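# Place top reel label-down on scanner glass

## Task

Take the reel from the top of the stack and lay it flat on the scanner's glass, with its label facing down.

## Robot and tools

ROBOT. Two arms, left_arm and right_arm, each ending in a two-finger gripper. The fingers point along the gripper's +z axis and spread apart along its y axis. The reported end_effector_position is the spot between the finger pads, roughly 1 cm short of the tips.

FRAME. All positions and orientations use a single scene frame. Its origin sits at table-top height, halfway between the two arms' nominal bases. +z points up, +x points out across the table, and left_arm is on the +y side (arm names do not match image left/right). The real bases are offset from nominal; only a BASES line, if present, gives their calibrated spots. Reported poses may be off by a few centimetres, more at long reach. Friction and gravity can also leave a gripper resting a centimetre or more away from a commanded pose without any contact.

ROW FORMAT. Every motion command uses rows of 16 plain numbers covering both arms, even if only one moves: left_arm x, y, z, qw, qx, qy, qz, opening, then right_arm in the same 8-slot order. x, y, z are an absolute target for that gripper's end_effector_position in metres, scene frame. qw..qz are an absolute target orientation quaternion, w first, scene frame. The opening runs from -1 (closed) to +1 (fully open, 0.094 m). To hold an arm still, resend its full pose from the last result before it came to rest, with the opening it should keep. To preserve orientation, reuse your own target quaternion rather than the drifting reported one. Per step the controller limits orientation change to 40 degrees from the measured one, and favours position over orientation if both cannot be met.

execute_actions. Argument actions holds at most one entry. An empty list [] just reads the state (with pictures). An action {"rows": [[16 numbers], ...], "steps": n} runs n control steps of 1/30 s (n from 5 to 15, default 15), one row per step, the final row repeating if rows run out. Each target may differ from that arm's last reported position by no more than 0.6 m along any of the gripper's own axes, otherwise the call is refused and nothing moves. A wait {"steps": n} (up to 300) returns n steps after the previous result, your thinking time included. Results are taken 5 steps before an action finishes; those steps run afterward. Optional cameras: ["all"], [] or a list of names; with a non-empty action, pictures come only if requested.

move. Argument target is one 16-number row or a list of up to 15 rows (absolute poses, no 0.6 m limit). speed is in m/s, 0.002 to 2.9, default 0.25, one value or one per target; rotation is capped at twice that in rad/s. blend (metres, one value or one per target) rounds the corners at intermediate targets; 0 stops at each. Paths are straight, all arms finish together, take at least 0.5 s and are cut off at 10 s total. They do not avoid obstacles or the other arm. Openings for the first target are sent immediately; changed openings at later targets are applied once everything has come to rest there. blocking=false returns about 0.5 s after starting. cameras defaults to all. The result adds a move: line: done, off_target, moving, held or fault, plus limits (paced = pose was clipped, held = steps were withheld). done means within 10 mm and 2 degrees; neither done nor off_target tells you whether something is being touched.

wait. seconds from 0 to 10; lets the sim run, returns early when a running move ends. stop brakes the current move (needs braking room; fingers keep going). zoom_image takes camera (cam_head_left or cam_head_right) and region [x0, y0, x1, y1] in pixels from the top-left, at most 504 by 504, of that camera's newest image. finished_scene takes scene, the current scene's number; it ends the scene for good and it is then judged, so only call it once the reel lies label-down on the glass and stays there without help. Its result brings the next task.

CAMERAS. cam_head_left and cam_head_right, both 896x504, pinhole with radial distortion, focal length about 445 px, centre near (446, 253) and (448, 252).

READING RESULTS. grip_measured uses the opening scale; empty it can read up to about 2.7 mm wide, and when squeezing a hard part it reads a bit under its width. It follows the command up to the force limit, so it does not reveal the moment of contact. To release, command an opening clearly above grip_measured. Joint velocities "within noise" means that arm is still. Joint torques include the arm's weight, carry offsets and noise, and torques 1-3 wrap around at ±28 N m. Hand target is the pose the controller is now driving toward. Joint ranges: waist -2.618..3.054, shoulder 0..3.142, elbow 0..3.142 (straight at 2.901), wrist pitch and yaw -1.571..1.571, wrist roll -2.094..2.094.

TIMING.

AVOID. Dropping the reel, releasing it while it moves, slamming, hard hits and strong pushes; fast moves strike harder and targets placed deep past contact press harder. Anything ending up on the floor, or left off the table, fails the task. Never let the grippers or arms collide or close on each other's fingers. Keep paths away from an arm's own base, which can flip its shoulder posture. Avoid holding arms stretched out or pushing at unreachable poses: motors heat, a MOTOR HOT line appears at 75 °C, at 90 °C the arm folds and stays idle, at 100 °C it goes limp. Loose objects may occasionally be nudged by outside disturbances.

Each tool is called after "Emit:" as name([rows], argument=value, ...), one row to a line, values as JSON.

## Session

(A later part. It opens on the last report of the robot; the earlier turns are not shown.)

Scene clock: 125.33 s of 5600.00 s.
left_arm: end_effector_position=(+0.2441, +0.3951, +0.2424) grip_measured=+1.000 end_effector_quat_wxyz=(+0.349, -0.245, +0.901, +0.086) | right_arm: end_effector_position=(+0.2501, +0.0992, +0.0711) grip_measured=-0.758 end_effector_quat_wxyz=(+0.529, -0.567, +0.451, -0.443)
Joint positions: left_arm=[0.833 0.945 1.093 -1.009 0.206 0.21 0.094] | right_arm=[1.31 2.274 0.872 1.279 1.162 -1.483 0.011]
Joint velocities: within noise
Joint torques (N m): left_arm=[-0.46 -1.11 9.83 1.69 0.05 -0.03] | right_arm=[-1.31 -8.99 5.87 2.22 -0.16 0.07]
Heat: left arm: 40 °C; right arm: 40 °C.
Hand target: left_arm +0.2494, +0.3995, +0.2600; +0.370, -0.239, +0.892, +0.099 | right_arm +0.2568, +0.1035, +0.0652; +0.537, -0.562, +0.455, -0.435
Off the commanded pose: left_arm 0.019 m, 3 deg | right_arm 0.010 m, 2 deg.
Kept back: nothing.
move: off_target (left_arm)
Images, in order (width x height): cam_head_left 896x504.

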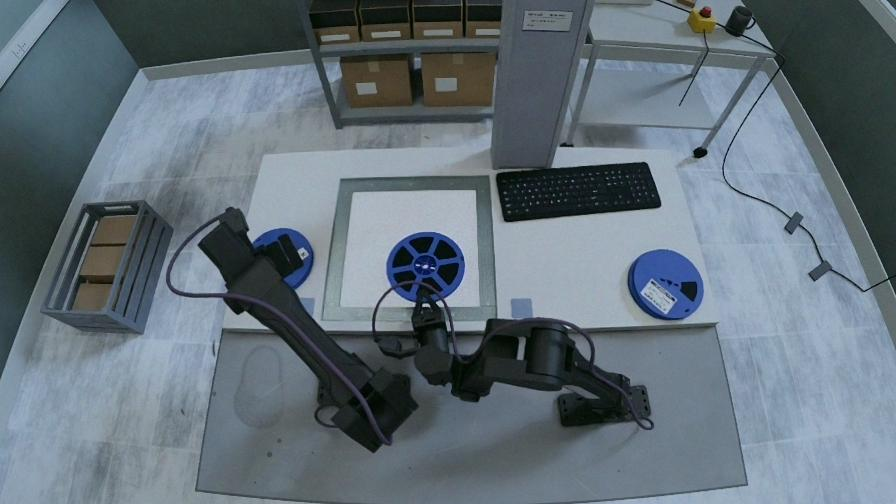

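Emit:
execute_actions(actions=[], cameras=["all"])

Emit:
zoom_image(camera="cam_head_right", region=[340, 210, 480, 350])

Emit:
zoom_image(camera="cam_head_left", region=[360, 210, 500, 350])

Scene clock: 125.80 s of 5600.00 s.
left_arm: end_effector_position=(+0.2441, +0.3951, +0.2424) grip_measured=+1.000 end_effector_quat_wxyz=(+0.349, -0.245, +0.901, +0.086) | right_arm: end_effector_position=(+0.2500, +0.0992, +0.0711) grip_measured=-0.758 end_effector_quat_wxyz=(+0.529, -0.567, +0.451, -0.443)
Joint positions: left_arm=[0.833 0.945 1.093 -1.009 0.206 0.21 0.094] | right_arm=[1.31 2.275 0.872 1.283 1.162 -1.485 0.011]
Joint velocities: within noise
Joint torques (N m): left_arm=[-0.47 -1.11 9.83 1.69 0.04 -0.03] | right_arm=[-1.33 -8.92 5.89 2.22 -0.18 0.11]
Heat: left arm: 40 °C; right arm: 40 °C.
Hand target: left_arm +0.2494, +0.3995, +0.2600; +0.370, -0.239, +0.892, +0.099 | right_arm +0.2567, +0.1035, +0.0651; +0.537, -0.562, +0.455, -0.435
Off the commanded pose: left_arm 0.019 m, 3 deg | right_arm 0.010 m, 1 deg.
Steps of this call (1-14: nothing new was sent). Readings (end_effector_position of left_arm | right_arm):
1: (+0.2441, +0.3951, +0.2424) | (+0.2501, +0.0991, +0.0711)
2: (+0.2441, +0.3951, +0.2424) | (+0.2500, +0.0992, +0.0711)
4: (+0.2441, +0.3951, +0.2424) | (+0.2500, +0.0992, +0.0712)
8: (+0.2441, +0.3951, +0.2424) | (+0.2500, +0.0992, +0.0711)
14: the state above

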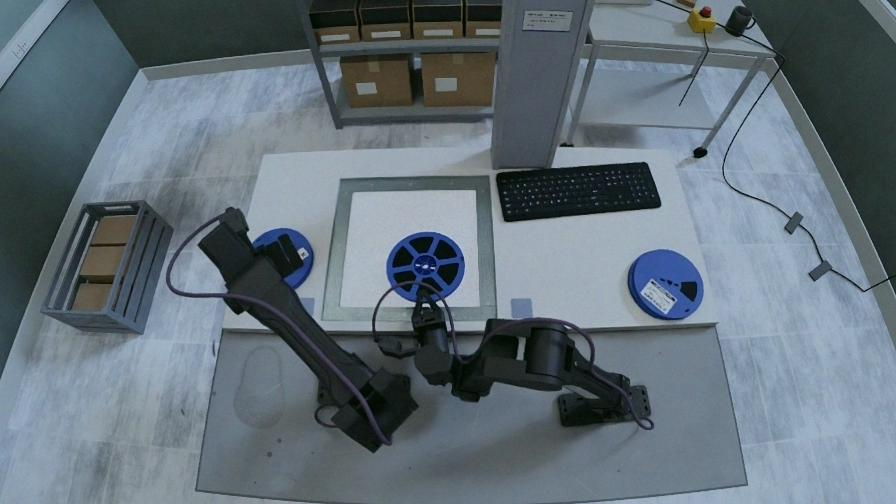

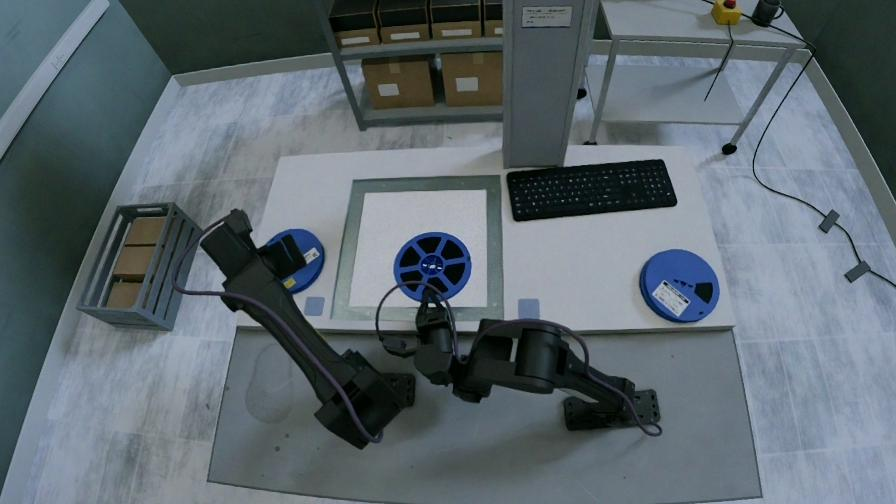

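Scaled by 3.600 from the camera's 896x504 image, which has a finer 1280x720 frame.

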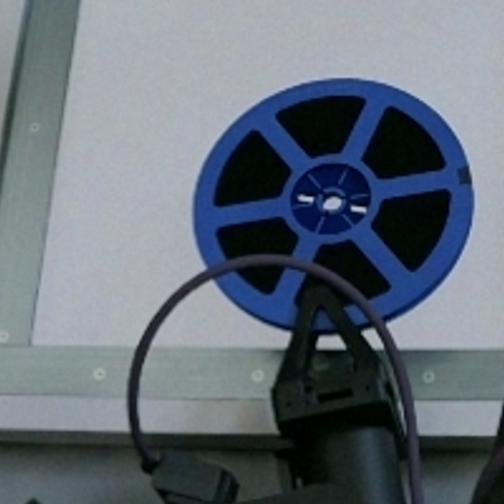

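Scaled by 3.600 from the camera's 896x504 image, which has a finer 1280x720 frame.

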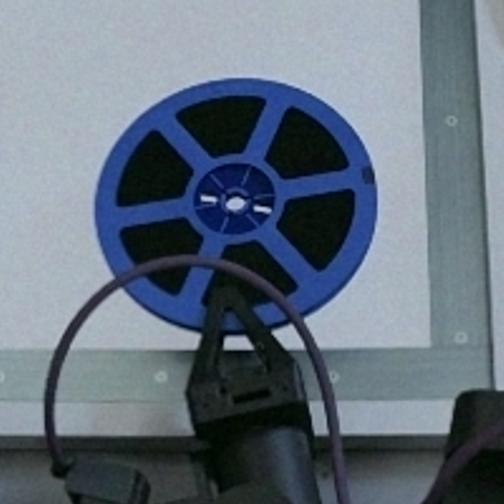

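Emit:
zoom_image(camera="cam_head_left", region=[325, 170, 505, 320])

Emit:
zoom_image(camera="cam_head_right", region=[330, 170, 510, 320])

Scaled by 2.800 from the camera's 896x504 image, which has a finer 1280x720 frame.

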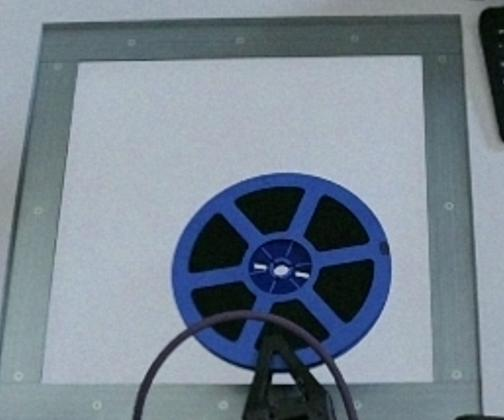

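Scaled by 2.800 from the camera's 896x504 image, which has a finer 1280x720 frame.

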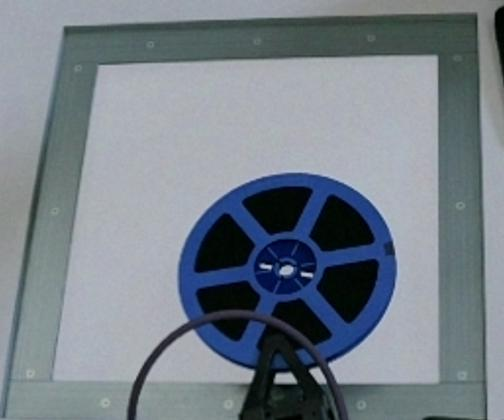

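Emit:
move([
  [0.25,0.40,0.26,0.370,-0.239,0.892,0.099,1,0.255,0.106,0.080,0.537,-0.5612,0.4545,-0.4351,-0.97],
  [0.25,0.40,0.26,0.370,-0.239,0.892,0.099,1,0.238,0.108,0.080,0.537,-0.5612,0.4545,-0.4351,-0.97],
  [0.25,0.40,0.26,0.370,-0.239,0.892,0.099,1,0.238,0.108,0.060,0.537,-0.5612,0.4545,-0.4351,-0.97],
], speed=0.04, cameras=["cam_head_left"])

Emit:
zoom_image(camera="cam_head_left", region=[360, 210, 500, 350])

Scene clock: 129.10 s of 5600.00 s.
left_arm: end_effector_position=(+0.2441, +0.3951, +0.2424) grip_measured=+1.000 end_effector_quat_wxyz=(+0.349, -0.245, +0.901, +0.086) | right_arm: end_effector_position=(+0.2409, +0.1031, +0.0717) grip_measured=-0.758 end_effector_quat_wxyz=(+0.533, -0.560, +0.454, -0.444)
Joint positions: left_arm=[0.833 0.945 1.093 -1.009 0.206 0.21 0.094] | right_arm=[1.339 2.289 0.887 1.297 1.198 -1.486 0.011]
Joint velocities: within noise
Joint torques (N m): left_arm=[-0.47 -1.11 9.83 1.69 0.04 -0.03] | right_arm=[0.59 -8.73 4.94 2 0.03 0.25]
Heat: left arm: 40 °C; right arm: 40 °C.
Hand target: left_arm +0.2494, +0.3994, +0.2600; +0.370, -0.239, +0.892, +0.099 | right_arm +0.2379, +0.1075, +0.0602; +0.537, -0.562, +0.455, -0.435
Off the commanded pose: left_arm 0.019 m, 3 deg | right_arm 0.013 m, 1 deg.
Kept back: nothing.
move: off_target (left_arm, right_arm)
Images, in order (width x height): cam_head_left 896x504.

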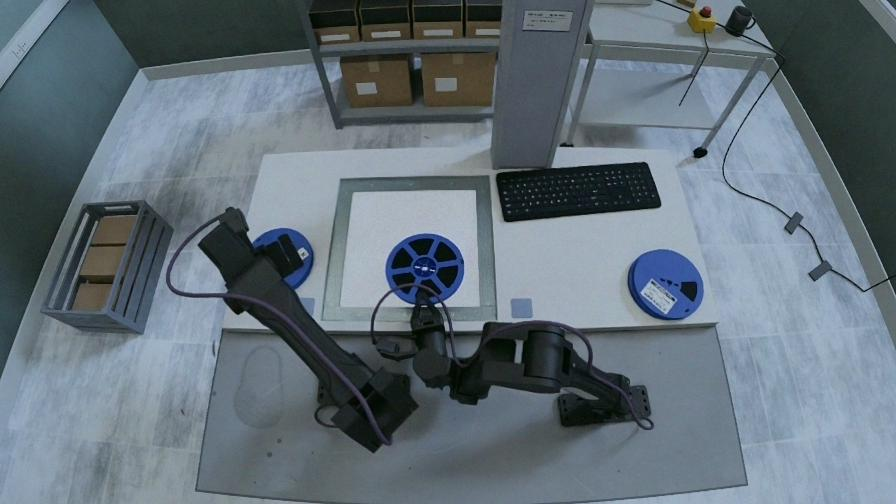

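Scaled by 3.600 from the camera's 896x504 image, which has a finer 1280x720 frame.

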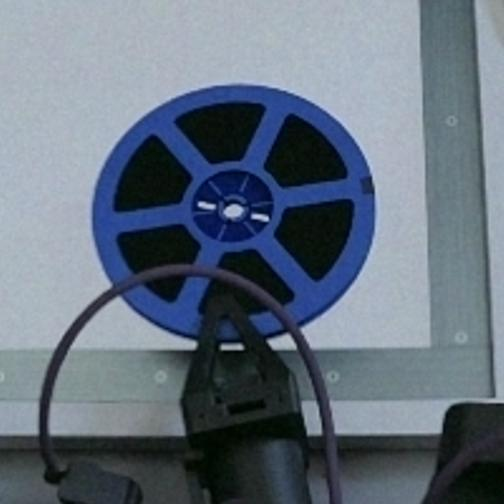

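Emit:
move(target=[0.25,0.40,0.26,0.370,-0.239,0.892,0.099,1,0.236,0.108,0.050,0.537,-0.5612,0.4545,-0.4351,-0.97], speed=0.04, cameras=["cam_head_right"])

Emit:
zoom_image(camera="cam_head_right", region=[340, 230, 640, 440])

Scene clock: 130.73 s of 5600.00 s.
left_arm: end_effector_position=(+0.2441, +0.3951, +0.2424) grip_measured=+1.000 end_effector_quat_wxyz=(+0.349, -0.245, +0.901, +0.086) | right_arm: end_effector_position=(+0.2411, +0.1011, +0.0727) grip_measured=-0.758 end_effector_quat_wxyz=(+0.538, -0.545, +0.463, -0.447)
Joint positions: left_arm=[0.833 0.945 1.093 -1.009 0.206 0.21 0.094] | right_arm=[1.341 2.308 0.896 1.345 1.223 -1.497 0.011]
Joint velocities: within noise
Joint torques (N m): left_arm=[-0.47 -1.11 9.81 1.68 0.04 -0.03] | right_arm=[0.95 -7.19 4.26 1.78 -0.25 0.36]
Heat: left arm: 40 °C; right arm: 41 °C.
Hand target: left_arm +0.2494, +0.3994, +0.2600; +0.370, -0.239, +0.892, +0.099 | right_arm +0.2355, +0.1066, +0.0505; +0.537, -0.562, +0.455, -0.435
Off the commanded pose: left_arm 0.019 m, 3 deg | right_arm 0.024 m, 2 deg.
Kept back: nothing.
move: off_target (left_arm, right_arm)
Images, in order (width x height): cam_head_right 896x504.

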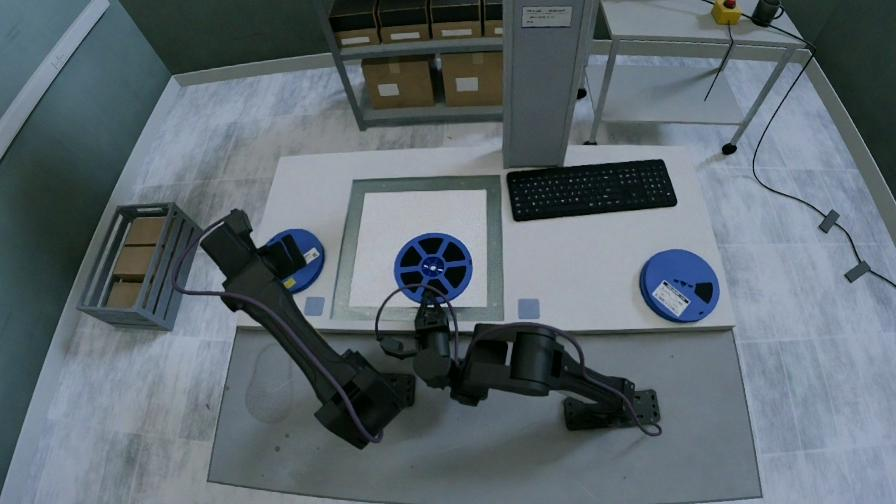

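Scaled by 1.680 from the camera's 896x504 image, which has a finer 1280x720 frame.

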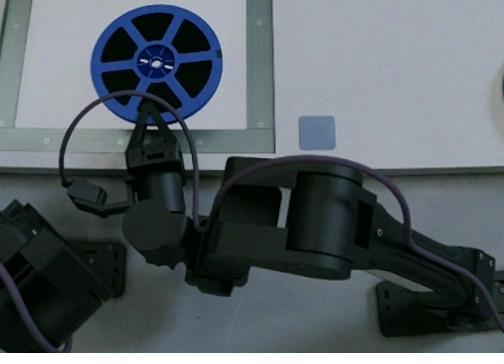

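Emit:
move([
  [0.25,0.40,0.26,0.370,-0.239,0.892,0.099,1,0.237,0.106,0.085,0.537,-0.5612,0.4545,-0.4351,-0.97],
  [0.25,0.40,0.26,0.370,-0.239,0.892,0.099,1,0.218,0.108,0.085,0.537,-0.5612,0.4545,-0.4351,-0.97],
  [0.25,0.40,0.26,0.370,-0.239,0.892,0.099,1,0.218,0.108,0.063,0.537,-0.5612,0.4545,-0.4351,-0.97],
], speed=0.05, cameras=["cam_head_left"])

Emit:
zoom_image(camera="cam_head_left", region=[360, 210, 500, 350])

Scene clock: 133.27 s of 5600.00 s.
left_arm: end_effector_position=(+0.2441, +0.3951, +0.2424) grip_measured=+1.000 end_effector_quat_wxyz=(+0.349, -0.245, +0.901, +0.086) | right_arm: end_effector_position=(+0.2169, +0.1097, +0.0580) grip_measured=-0.758 end_effector_quat_wxyz=(-0.520, +0.588, -0.435, +0.441)
Joint positions: left_arm=[0.833 0.945 1.093 -1.009 0.206 0.21 0.094] | right_arm=[1.4 2.291 0.88 1.208 1.218 -1.446 0.011]
Joint velocities: within noise
Joint torques (N m): left_arm=[-0.46 -1.13 9.83 1.68 0.04 -0.03] | right_arm=[0.09 -11.06 4.27 2.52 0.46 0.17]
Heat: left arm: 40 °C; right arm: 41 °C.
Hand target: left_arm +0.2494, +0.3994, +0.2600; +0.370, -0.239, +0.892, +0.099 | right_arm +0.2179, +0.1078, +0.0628; -0.536, +0.563, -0.456, +0.434
Off the commanded pose: left_arm 0.019 m, 3 deg | right_arm 0.005 m, 4 deg.
Kept back: nothing.
move: off_target (left_arm, right_arm)
Images, in order (width x height): cam_head_left 896x504.

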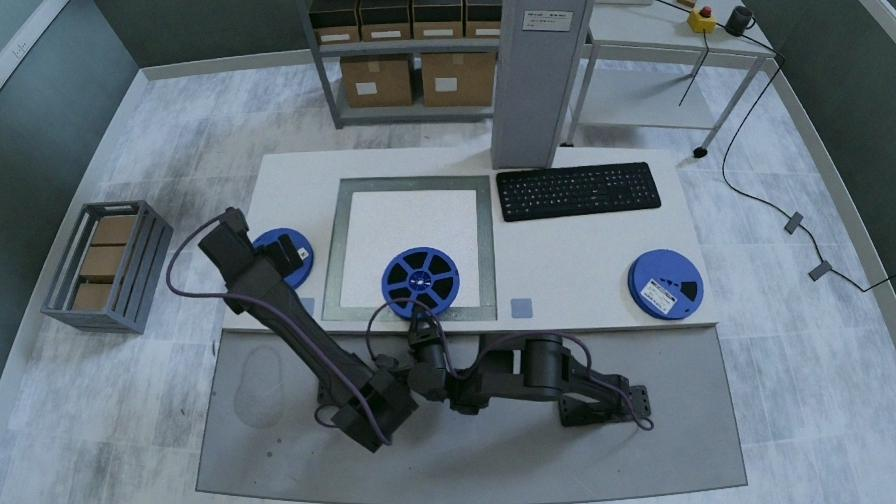

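Scaled by 3.600 from the camera's 896x504 image, which has a finer 1280x720 frame.

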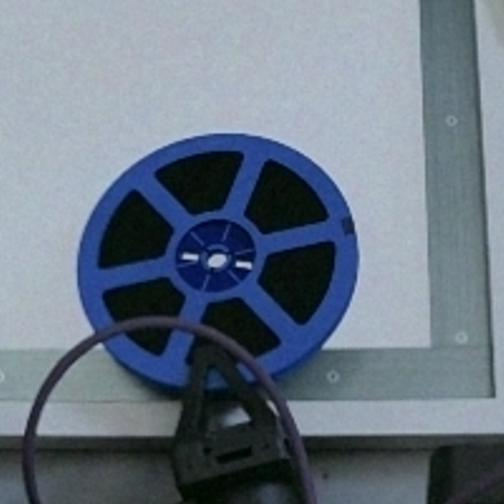

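Emit:
move([
  [0.25,0.40,0.26,0.370,-0.239,0.892,0.099,1,0.222,0.106,0.054,0.537,-0.5612,0.4545,-0.4351,-0.97],
], speed=0.04, cameras=["cam_head_left"])

Emit:
zoom_image(camera="cam_head_left", region=[360, 210, 500, 350])

Scene clock: 134.67 s of 5600.00 s.
left_arm: end_effector_position=(+0.2441, +0.3951, +0.2424) grip_measured=+1.000 end_effector_quat_wxyz=(+0.349, -0.245, +0.901, +0.086) | right_arm: end_effector_position=(+0.2182, +0.1081, +0.0518) grip_measured=-0.758 end_effector_quat_wxyz=(-0.524, +0.582, -0.440, +0.438)
Joint positions: left_arm=[0.833 0.945 1.093 -1.009 0.206 0.21 0.094] | right_arm=[1.396 2.319 0.88 1.247 1.219 -1.439 0.011]
Joint velocities: within noise
Joint torques (N m): left_arm=[-0.46 -1.13 9.83 1.68 0.04 -0.03] | right_arm=[-0.61 -10.8 4.12 2.46 0.32 0.04]
Heat: left arm: 40 °C; right arm: 41 °C.
Hand target: left_arm +0.2494, +0.3994, +0.2600; +0.370, -0.239, +0.892, +0.099 | right_arm +0.2219, +0.1058, +0.0539; -0.536, +0.563, -0.456, +0.434
Off the commanded pose: left_arm 0.019 m, 3 deg | right_arm 0.005 m, 3 deg.
Kept back: nothing.
move: off_target (left_arm, right_arm)
Images, in order (width x height): cam_head_left 896x504.

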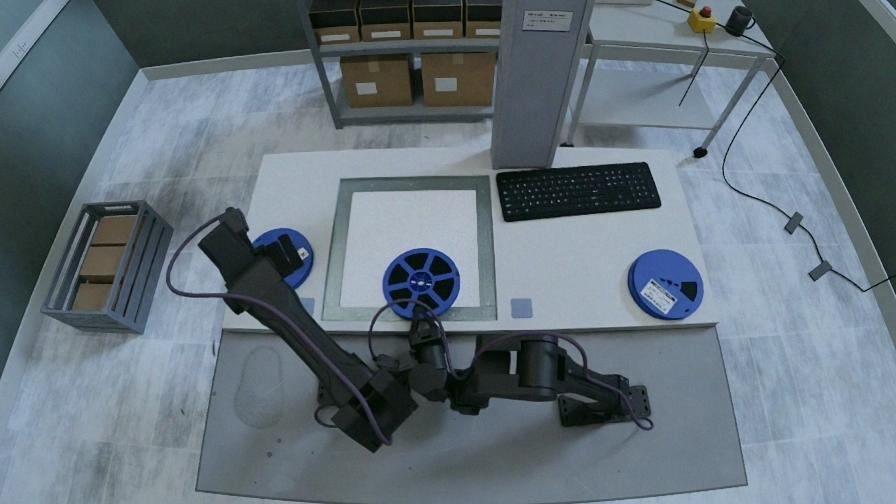

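Scaled by 3.600 from the camera's 896x504 image, which has a finer 1280x720 frame.

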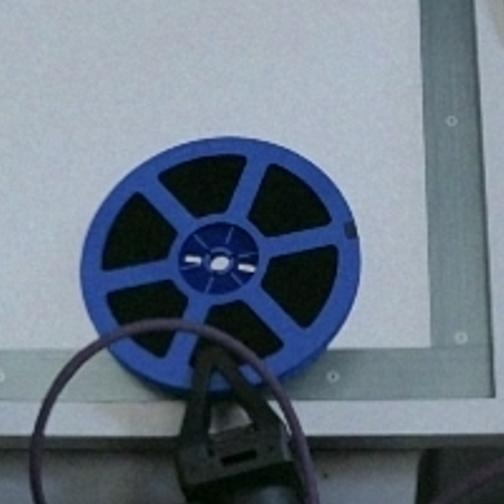

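Emit:
move([
  [0.25,0.40,0.26,0.370,-0.239,0.892,0.099,1,0.224,0.106,0.046,0.537,-0.5612,0.4545,-0.4351,-0.97],
], speed=0.03, cameras=["cam_head_left"])

Emit:
zoom_image(camera="cam_head_left", region=[360, 210, 500, 350])

Scene clock: 135.70 s of 5600.00 s.
left_arm: end_effector_position=(+0.2441, +0.3951, +0.2424) grip_measured=+1.000 end_effector_quat_wxyz=(+0.349, -0.245, +0.901, +0.086) | right_arm: end_effector_position=(+0.2185, +0.1071, +0.0528) grip_measured=-0.759 end_effector_quat_wxyz=(+0.535, -0.570, +0.447, -0.435)
Joint positions: left_arm=[0.833 0.945 1.093 -1.009 0.206 0.21 0.094] | right_arm=[1.396 2.338 0.88 1.311 1.226 -1.45 0.011]
Joint velocities: within noise
Joint torques (N m): left_arm=[-0.47 -1.11 9.83 1.69 0.04 -0.03] | right_arm=[-1.01 -9.39 4.67 2.14 0.15 0.11]
Heat: left arm: 40 °C; right arm: 41 °C.
Hand target: left_arm +0.2495, +0.3994, +0.2600; +0.370, -0.239, +0.892, +0.099 | right_arm +0.2239, +0.1057, +0.0459; +0.536, -0.562, +0.455, -0.435
Off the commanded pose: left_arm 0.019 m, 3 deg | right_arm 0.009 m, 1 deg.
Kept back: nothing.
move: off_target (left_arm)
Images, in order (width x height): cam_head_left 896x504.

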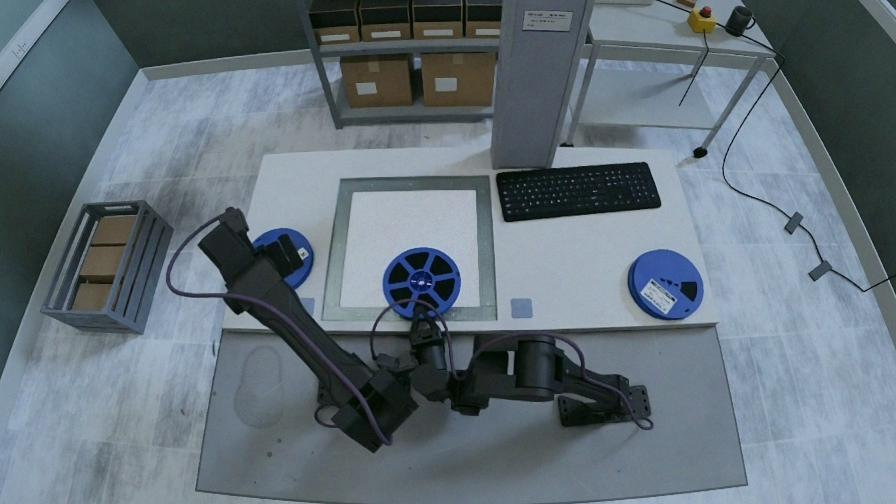

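Scaled by 3.600 from the camera's 896x504 image, which has a finer 1280x720 frame.

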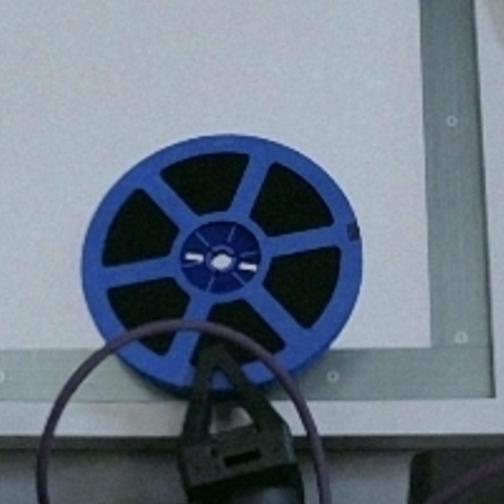

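Emit:
move([
  [0.25,0.40,0.26,0.370,-0.239,0.892,0.099,1,0.222,0.108,0.056,0.525,-0.5729,0.464,-0.4252,-0.97],
], speed=0.03, cameras=["cam_head_left"])

Emit:
zoom_image(camera="cam_head_left", region=[360, 210, 500, 350])

Scene clock: 137.37 s of 5600.00 s.
left_arm: end_effector_position=(+0.2440, +0.3952, +0.2424) grip_measured=+1.000 end_effector_quat_wxyz=(+0.348, -0.245, +0.901, +0.086) | right_arm: end_effector_position=(+0.2185, +0.1069, +0.0510) grip_measured=-0.759 end_effector_quat_wxyz=(-0.524, +0.578, -0.452, +0.431)
Joint positions: left_arm=[0.833 0.945 1.093 -1.009 0.206 0.21 0.094] | right_arm=[1.396 2.305 0.882 1.19 1.225 -1.376 0.011]
Joint velocities: left_arm=[within noise] | right_arm=[-0.007 -0.027 0.002 -0.198 -0.066 0.066 0]
Joint torques (N m): left_arm=[-0.46 -1.13 9.83 1.69 0.04 -0.03] | right_arm=[-0.62 -14.11 4.53 1.58 0.14 0.28]
Heat: left arm: 40 °C; right arm: 41 °C.
Hand target: left_arm +0.2494, +0.3995, +0.2600; +0.370, -0.239, +0.892, +0.099 | right_arm +0.2220, +0.1078, +0.0561; -0.526, +0.572, -0.463, +0.426
Off the commanded pose: left_arm 0.019 m, 3 deg | right_arm 0.006 m, 2 deg.
Kept back: nothing.
move: off_target (left_arm)
Images, in order (width x height): cam_head_left 896x504.

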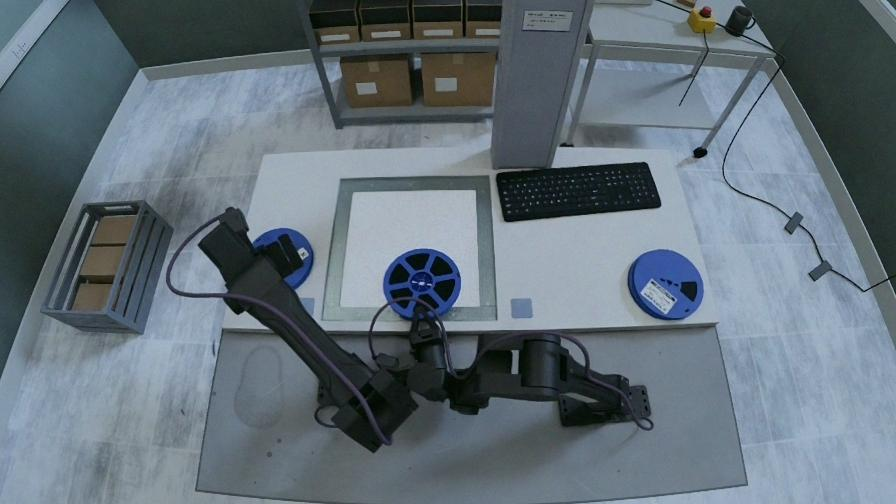

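Scaled by 3.600 from the camera's 896x504 image, which has a finer 1280x720 frame.

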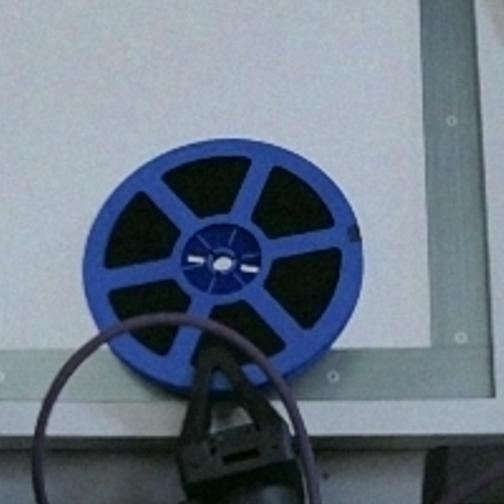

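Emit:
move([
  [0.25,0.40,0.26,0.370,-0.239,0.892,0.099,1,0.222,0.108,0.057,0.5123,-0.5841,0.4731,-0.4149,-0.97],
], speed=0.03, cameras=["cam_head_left"])

Emit:
zoom_image(camera="cam_head_left", region=[360, 210, 500, 350])

Scene clock: 138.80 s of 5600.00 s.
left_arm: end_effector_position=(+0.2440, +0.3952, +0.2424) grip_measured=+1.000 end_effector_quat_wxyz=(+0.348, -0.245, +0.901, +0.086) | right_arm: end_effector_position=(+0.2183, +0.1070, +0.0504) grip_measured=-0.759 end_effector_quat_wxyz=(-0.515, +0.586, -0.465, +0.419)
Joint positions: left_arm=[0.833 0.945 1.093 -1.009 0.206 0.21 0.094] | right_arm=[1.395 2.254 0.888 1.018 1.215 -1.256 0.011]
Joint velocities: within noise
Joint torques (N m): left_arm=[-0.46 -1.11 9.83 1.68 0.04 -0.03] | right_arm=[-0.7 -14.63 4.66 1.44 0.18 0.2]
Heat: left arm: 40 °C; right arm: 42 °C.
Hand target: left_arm +0.2494, +0.3995, +0.2600; +0.370, -0.239, +0.892, +0.099 | right_arm +0.2220, +0.1077, +0.0570; -0.514, +0.584, -0.472, +0.416
Off the commanded pose: left_arm 0.019 m, 3 deg | right_arm 0.008 m, 1 deg.
Kept back: nothing.
move: off_target (left_arm)
Images, in order (width x height): cam_head_left 896x504.

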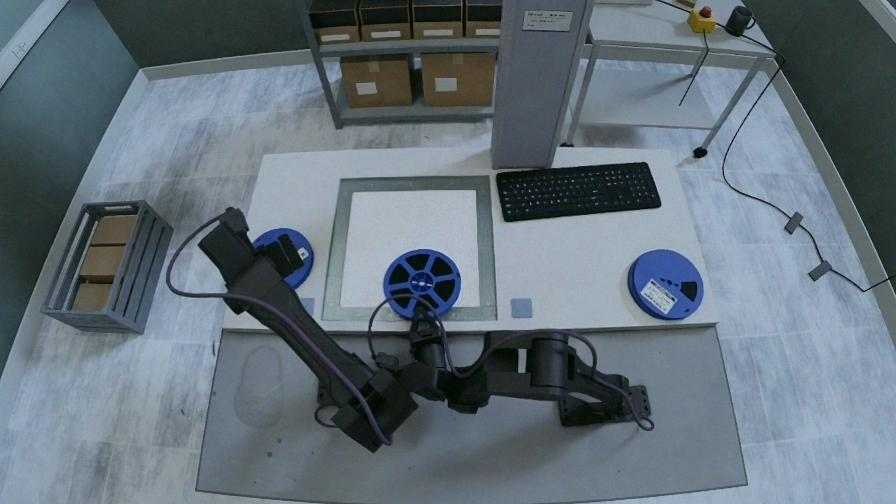

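Scaled by 3.600 from the camera's 896x504 image, which has a finer 1280x720 frame.

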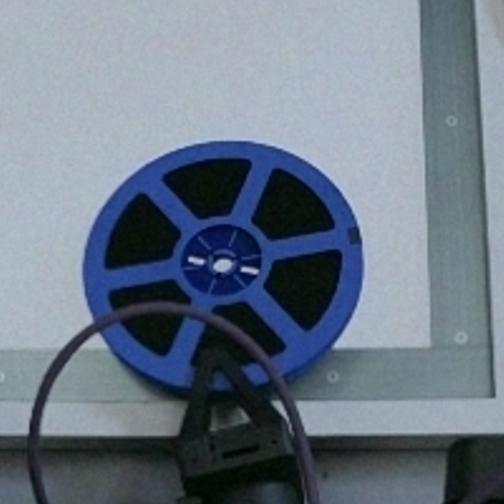

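Emit:
execute_actions([
  {"rows":[[0.25,0.40,0.26,0.370,-0.239,0.892,0.099,1,0.222,0.108,0.057,0.5123,-0.5841,0.4731,-0.4149,-0.8],[0.25,0.40,0.26,0.370,-0.239,0.892,0.099,1,0.222,0.108,0.057,0.5123,-0.5841,0.4731,-0.4149,-0.76],[0.25,0.40,0.26,0.370,-0.239,0.892,0.099,1,0.222,0.108,0.057,0.5123,-0.5841,0.4731,-0.4149,-0.74],[0.25,0.40,0.26,0.370,-0.239,0.892,0.099,1,0.222,0.108,0.057,0.5123,-0.5841,0.4731,-0.4149,-0.72],[0.25,0.40,0.26,0.370,-0.239,0.892,0.099,1,0.222,0.108,0.057,0.5123,-0.5841,0.4731,-0.4149,-0.70],[0.25,0.40,0.26,0.370,-0.239,0.892,0.099,1,0.222,0.108,0.057,0.5123,-0.5841,0.4731,-0.4149,-0.69],[0.25,0.40,0.26,0.370,-0.239,0.892,0.099,1,0.222,0.108,0.057,0.5123,-0.5841,0.4731,-0.4149,-0.68],[0.25,0.40,0.26,0.370,-0.239,0.892,0.099,1,0.222,0.108,0.057,0.5123,-0.5841,0.4731,-0.4149,-0.67],[0.25,0.40,0.26,0.370,-0.239,0.892,0.099,1,0.222,0.108,0.057,0.5123,-0.5841,0.4731,-0.4149,-0.66],[0.25,0.40,0.26,0.370,-0.239,0.892,0.099,1,0.222,0.108,0.057,0.5123,-0.5841,0.4731,-0.4149,-0.65],[0.25,0.40,0.26,0.370,-0.239,0.892,0.099,1,0.222,0.108,0.057,0.5123,-0.5841,0.4731,-0.4149,-0.64],[0.25,0.40,0.26,0.370,-0.239,0.892,0.099,1,0.222,0.108,0.057,0.5123,-0.5841,0.4731,-0.4149,-0.63],[0.25,0.40,0.26,0.370,-0.239,0.892,0.099,1,0.222,0.108,0.057,0.5123,-0.5841,0.4731,-0.4149,-0.62],[0.25,0.40,0.26,0.370,-0.239,0.892,0.099,1,0.222,0.108,0.057,0.5123,-0.5841,0.4731,-0.4149,-0.61],[0.25,0.40,0.26,0.370,-0.239,0.892,0.099,1,0.222,0.108,0.057,0.5123,-0.5841,0.4731,-0.4149,-0.60]]},
])

Emit:
execute_actions(actions=[], cameras=["cam_head_left"])

Emit:
zoom_image(camera="cam_head_left", region=[360, 210, 500, 350])

Scene clock: 140.00 s of 5600.00 s.
left_arm: end_effector_position=(+0.2440, +0.3952, +0.2424) grip_measured=+1.000 end_effector_quat_wxyz=(+0.348, -0.245, +0.901, +0.086) | right_arm: end_effector_position=(+0.2183, +0.1073, +0.0508) grip_measured=-0.658 end_effector_quat_wxyz=(-0.512, +0.588, -0.465, +0.419)
Joint positions: left_arm=[0.833 0.945 1.093 -1.009 0.206 0.21 0.094] | right_arm=[1.395 2.247 0.89 0.996 1.212 -1.248 0.016]
Joint velocities: left_arm=[within noise] | right_arm=[-0.007 -0.037 0.007 -0.007 0.066 -0.051 0.01]
Joint torques (N m): left_arm=[-0.47 -1.11 9.83 1.68 0.04 -0.03] | right_arm=[-0.72 -14.13 4.85 1.53 0.21 0.22]
Heat: left arm: 40 °C; right arm: 42 °C.
Steps of this call (1-26: nothing new was sent; 27-36: this action's first 10). Readings (end_effector_position of left_arm | right_arm):
27: (+0.2440, +0.3952, +0.2424) | (+0.2183, +0.1071, +0.0502)
28: (+0.2440, +0.3952, +0.2424) | (+0.2183, +0.1070, +0.0501)
30: (+0.2440, +0.3952, +0.2424) | (+0.2182, +0.1073, +0.0498)
34: (+0.2440, +0.3952, +0.2424) | (+0.2183, +0.1072, +0.0504)
36: the state above

Scene clock: 140.17 s of 5600.00 s.
left_arm: end_effector_position=(+0.2440, +0.3952, +0.2424) grip_measured=+1.000 end_effector_quat_wxyz=(+0.348, -0.245, +0.901, +0.086) | right_arm: end_effector_position=(+0.2185, +0.1073, +0.0519) grip_measured=-0.608 end_effector_quat_wxyz=(-0.513, +0.588, -0.465, +0.419)
Joint positions: left_arm=[0.833 0.945 1.093 -1.009 0.206 0.21 0.094] | right_arm=[1.394 2.243 0.89 0.993 1.212 -1.248 0.018]
Joint velocities: left_arm=[within noise] | right_arm=[-0.002 -0.017 -0.007 -0.022 -0.037 -0.007 0.013]
Joint torques (N m): left_arm=[-0.47 -1.11 9.83 1.69 0.05 -0.03] | right_arm=[-0.59 -13.75 4.83 1.52 0.21 0.28]
Heat: left arm: 40 °C; right arm: 42 °C.
Hand target: left_arm +0.2494, +0.3995, +0.2600; +0.370, -0.239, +0.892, +0.099 | right_arm +0.2220, +0.1078, +0.0570; -0.513, +0.584, -0.473, +0.415
Off the commanded pose: left_arm 0.019 m, 3 deg | right_arm 0.006 m, 1 deg.
Steps of this call (1-5: your previous action's last 5). Readings (end_effector_position of left_arm | right_arm):
1: (+0.2440, +0.3952, +0.2424) | (+0.2183, +0.1073, +0.0510)
2: (+0.2440, +0.3952, +0.2424) | (+0.2184, +0.1073, +0.0513)
4: (+0.2440, +0.3952, +0.2424) | (+0.2185, +0.1073, +0.0516)
5: the state above
Images, in order (width x height): cam_head_left 896x504.

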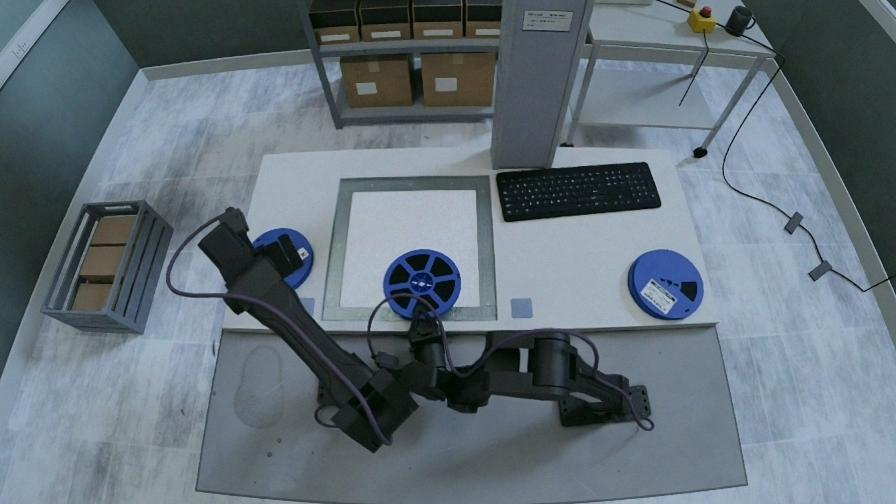

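Scaled by 3.600 from the camera's 896x504 image, which has a finer 1280x720 frame.

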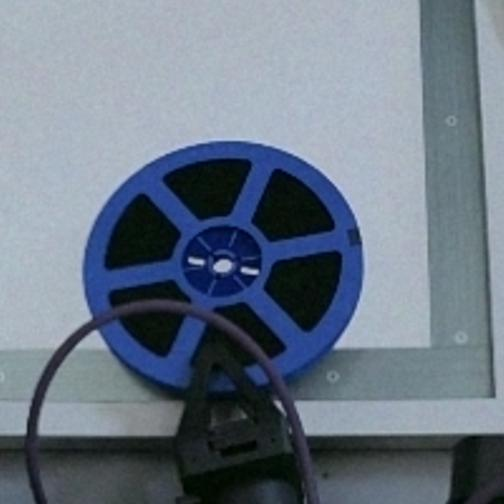

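Emit:
move([
  [0.25,0.40,0.26,0.370,-0.239,0.892,0.099,1,0.222,0.108,0.059,0.4995,-0.5953,0.4821,-0.4045,-0.55],
], speed=0.03, cameras=["cam_head_left"])

Emit:
zoom_image(camera="cam_head_left", region=[360, 210, 500, 350])

Scene clock: 153.00 s of 5600.00 s.
left_arm: end_effector_position=(+0.2440, +0.3952, +0.2424) grip_measured=+1.000 end_effector_quat_wxyz=(+0.348, -0.245, +0.901, +0.086) | right_arm: end_effector_position=(+0.2187, +0.1074, +0.0511) grip_measured=-0.553 end_effector_quat_wxyz=(-0.497, +0.602, -0.470, +0.411)
Joint positions: left_arm=[0.833 0.945 1.093 -1.009 0.206 0.21 0.094] | right_arm=[1.391 2.199 0.903 0.827 1.192 -1.159 0.021]
Joint velocities: within noise
Joint torques (N m): left_arm=[-0.46 -1.11 9.83 1.68 0.05 -0.03] | right_arm=[-0.65 -14.57 5.11 1.6 0.26 0.27]
Heat: left arm: 40 °C; right arm: 44 °C.
Hand target: left_arm +0.2494, +0.3995, +0.2600; +0.370, -0.239, +0.892, +0.099 | right_arm +0.2220, +0.1078, +0.0590; -0.501, +0.595, -0.481, +0.405
Off the commanded pose: left_arm 0.019 m, 3 deg | right_arm 0.009 m, 2 deg.
Kept back: nothing.
move: off_target (left_arm)
Images, in order (width x height): cam_head_left 896x504.

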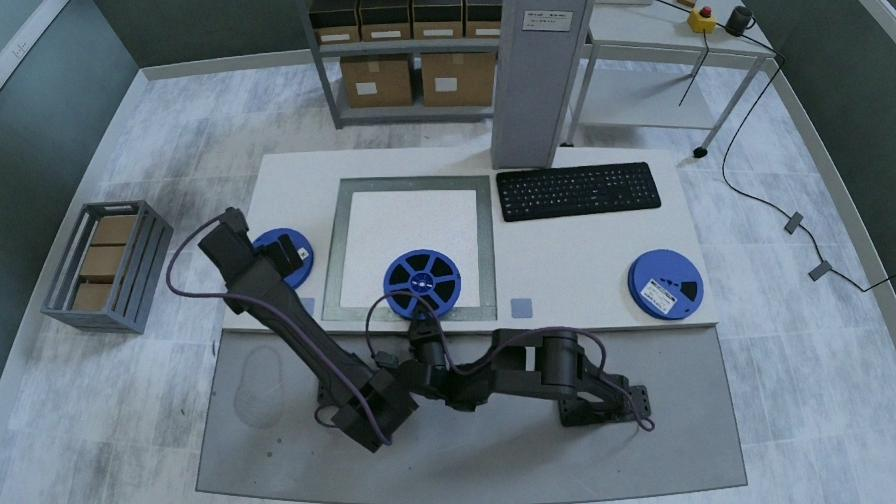

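Scaled by 3.600 from the camera's 896x504 image, which has a finer 1280x720 frame.

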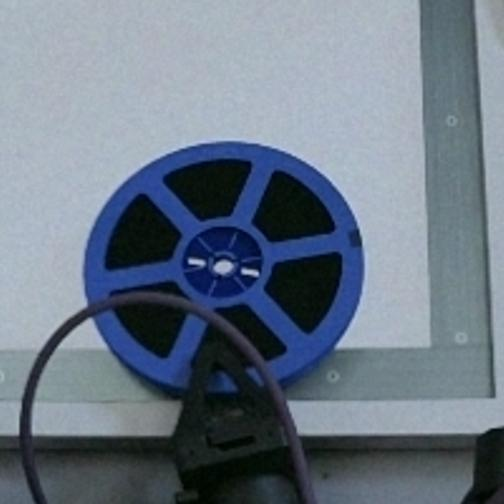

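Emit:
move([
  [0.25,0.40,0.26,0.370,-0.239,0.892,0.099,1,0.206,0.105,0.059,0.4995,-0.5953,0.4821,-0.4045,-0.55],
], speed=0.05, cameras=["cam_head_left"])

Emit:
zoom_image(camera="cam_head_left", region=[360, 210, 500, 350])

Scene clock: 154.60 s of 5600.00 s.
left_arm: end_effector_position=(+0.2440, +0.3952, +0.2424) grip_measured=+1.000 end_effector_quat_wxyz=(+0.348, -0.245, +0.901, +0.086) | right_arm: end_effector_position=(+0.2079, +0.1068, +0.0491) grip_measured=-0.552 end_effector_quat_wxyz=(-0.495, +0.604, -0.473, +0.408)
Joint positions: left_arm=[0.833 0.945 1.093 -1.009 0.206 0.21 0.094] | right_arm=[1.42 2.187 0.905 0.753 1.212 -1.093 0.021]
Joint velocities: within noise
Joint torques (N m): left_arm=[-0.47 -1.11 9.83 1.68 0.04 -0.03] | right_arm=[0.49 -14.98 4.14 1.6 0.52 0.25]
Heat: left arm: 40 °C; right arm: 44 °C.
Hand target: left_arm +0.2494, +0.3995, +0.2600; +0.370, -0.239, +0.892, +0.099 | right_arm +0.2061, +0.1051, +0.0588; -0.500, +0.595, -0.481, +0.405
Off the commanded pose: left_arm 0.019 m, 3 deg | right_arm 0.010 m, 2 deg.
Kept back: nothing.
move: off_target (left_arm)
Images, in order (width x height): cam_head_left 896x504.

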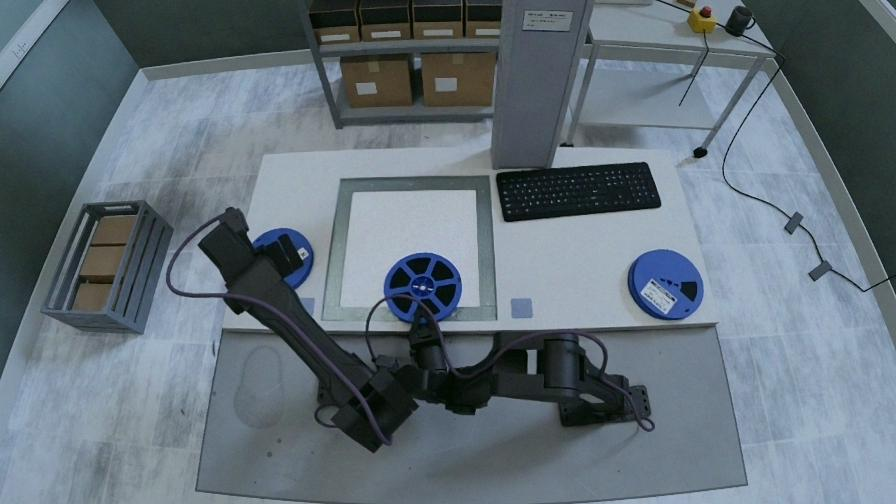

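Scaled by 3.600 from the camera's 896x504 image, which has a finer 1280x720 frame.

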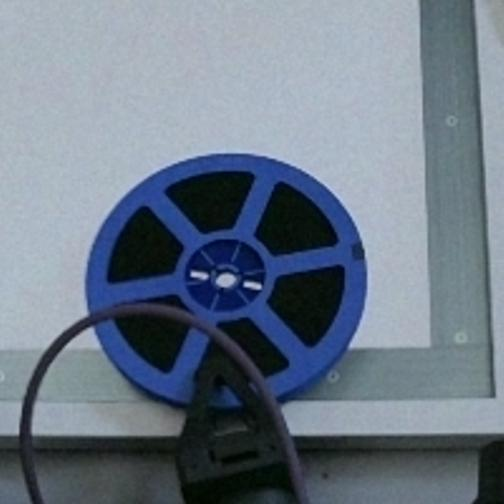

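Emit:
move([
  [0.25,0.38,0.28,0.370,-0.239,0.892,0.099,-0.95,0.229,0.105,0.058,0.4995,-0.5953,0.4821,-0.4045,-0.55],
], speed=0.05, cameras=["cam_head_left"])

Emit:
zoom_image(camera="cam_head_left", region=[360, 210, 500, 350])

Scene clock: 157.30 s of 5600.00 s.
left_arm: end_effector_position=(+0.2495, +0.3795, +0.2631) grip_measured=-0.948 end_effector_quat_wxyz=(+0.351, -0.241, +0.901, +0.088) | right_arm: end_effector_position=(+0.2240, +0.1045, +0.0513) grip_measured=-0.552 end_effector_quat_wxyz=(-0.489, +0.606, -0.472, +0.414)
Joint positions: left_arm=[0.727 0.945 1.176 -1.073 0.137 0.135 0.002] | right_arm=[1.376 2.186 0.905 0.788 1.182 -1.149 0.021]
Joint velocities: within noise
Joint torques (N m): left_arm=[-0.42 -2.19 9.44 1.52 -0.05 -0.08] | right_arm=[-1.03 -13.16 4.31 2.08 0.21 0.07]
Heat: left arm: 40 °C; right arm: 44 °C.
Hand target: left_arm +0.2497, +0.3798, +0.2799; +0.370, -0.239, +0.892, +0.099 | right_arm +0.2290, +0.1048, +0.0580; -0.499, +0.595, -0.482, +0.405
Off the commanded pose: left_arm 0.017 m, 3 deg | right_arm 0.008 m, 2 deg.
Kept back: nothing.
move: off_target (left_arm)
Images, in order (width x height): cam_head_left 896x504.

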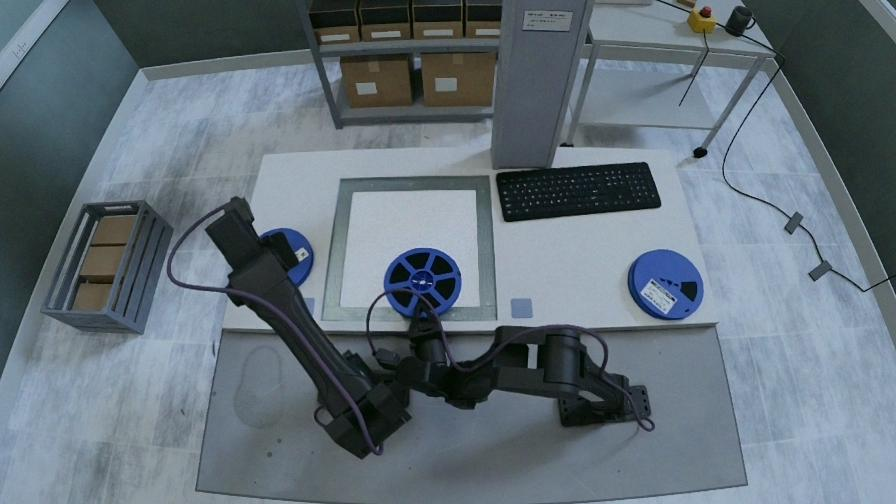

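Scaled by 3.600 from the camera's 896x504 image, which has a finer 1280x720 frame.

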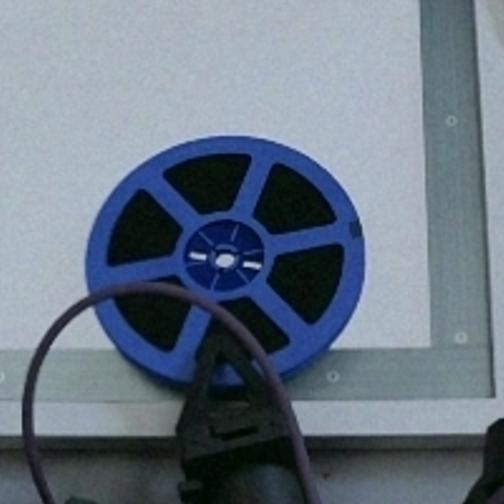

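Emit:
move([
  [0.28,0.30,0.28,0.2,-0.05,0.97,0.02,-0.95,0.229,0.105,0.058,0.4995,-0.5953,0.4821,-0.4045,-0.55],
  [0.33,0.20,0.22,0,0.165,0.986,0,-0.95,0.229,0.105,0.058,0.4995,-0.5953,0.4821,-0.4045,-0.55],
  [0.335,0.14,0.17,0,0.165,0.986,0,-0.95,0.229,0.105,0.058,0.4995,-0.5953,0.4821,-0.4045,-0.55],
], speed=0.15, blend=0.03, cameras=["cam_head_left","cam_head_right"])

Scene clock: 162.83 s of 5600.00 s.
left_arm: end_effector_position=(+0.3314, +0.1401, +0.1740) grip_measured=-0.948 end_effector_quat_wxyz=(-0.001, +0.169, +0.986, -0.002) | right_arm: end_effector_position=(+0.2239, +0.1045, +0.0512) grip_measured=-0.552 end_effector_quat_wxyz=(-0.489, +0.606, -0.471, +0.414)
Joint positions: left_arm=[-0.289 1.707 1.635 -1.5 0.004 0.036 0.002] | right_arm=[1.376 2.186 0.905 0.788 1.182 -1.151 0.021]
Joint velocities: within noise
Joint torques (N m): left_arm=[0.02 -7.15 5.53 0.51 -0.03 -0.03] | right_arm=[-1.06 -13.15 4.27 2.09 0.2 0.08]
Heat: left arm: 40 °C; right arm: 43 °C.
Hand target: left_arm +0.3350, +0.1400, +0.1700; +0.000, +0.165, +0.986, +0.000 | right_arm +0.2290, +0.1048, +0.0580; -0.499, +0.595, -0.482, +0.405
Off the commanded pose: left_arm 0.005 m, 1 deg | right_arm 0.008 m, 2 deg.
Kept back: nothing.
move: done

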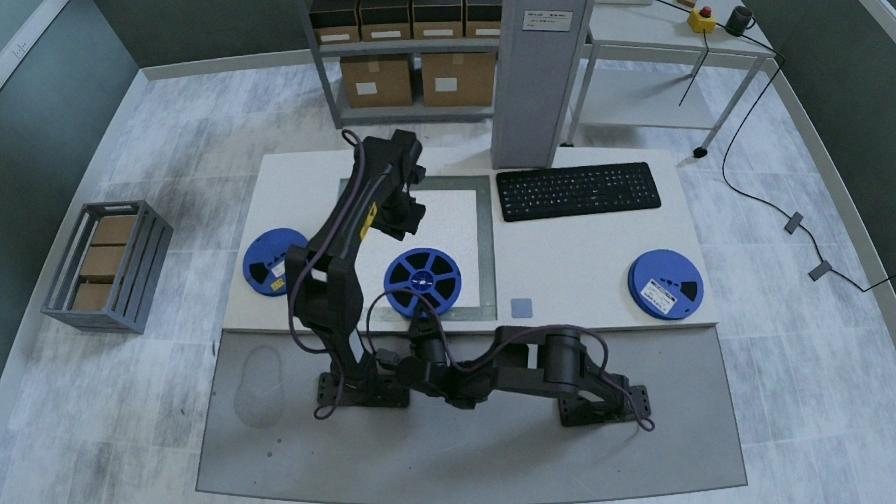

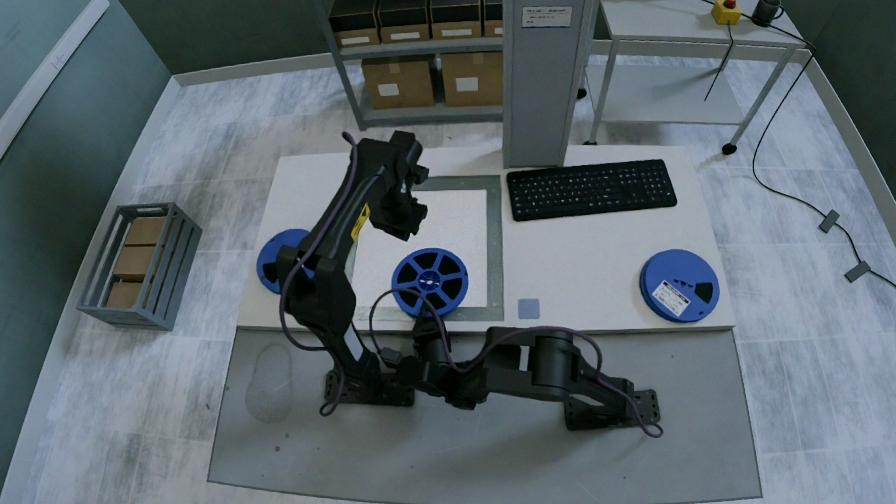

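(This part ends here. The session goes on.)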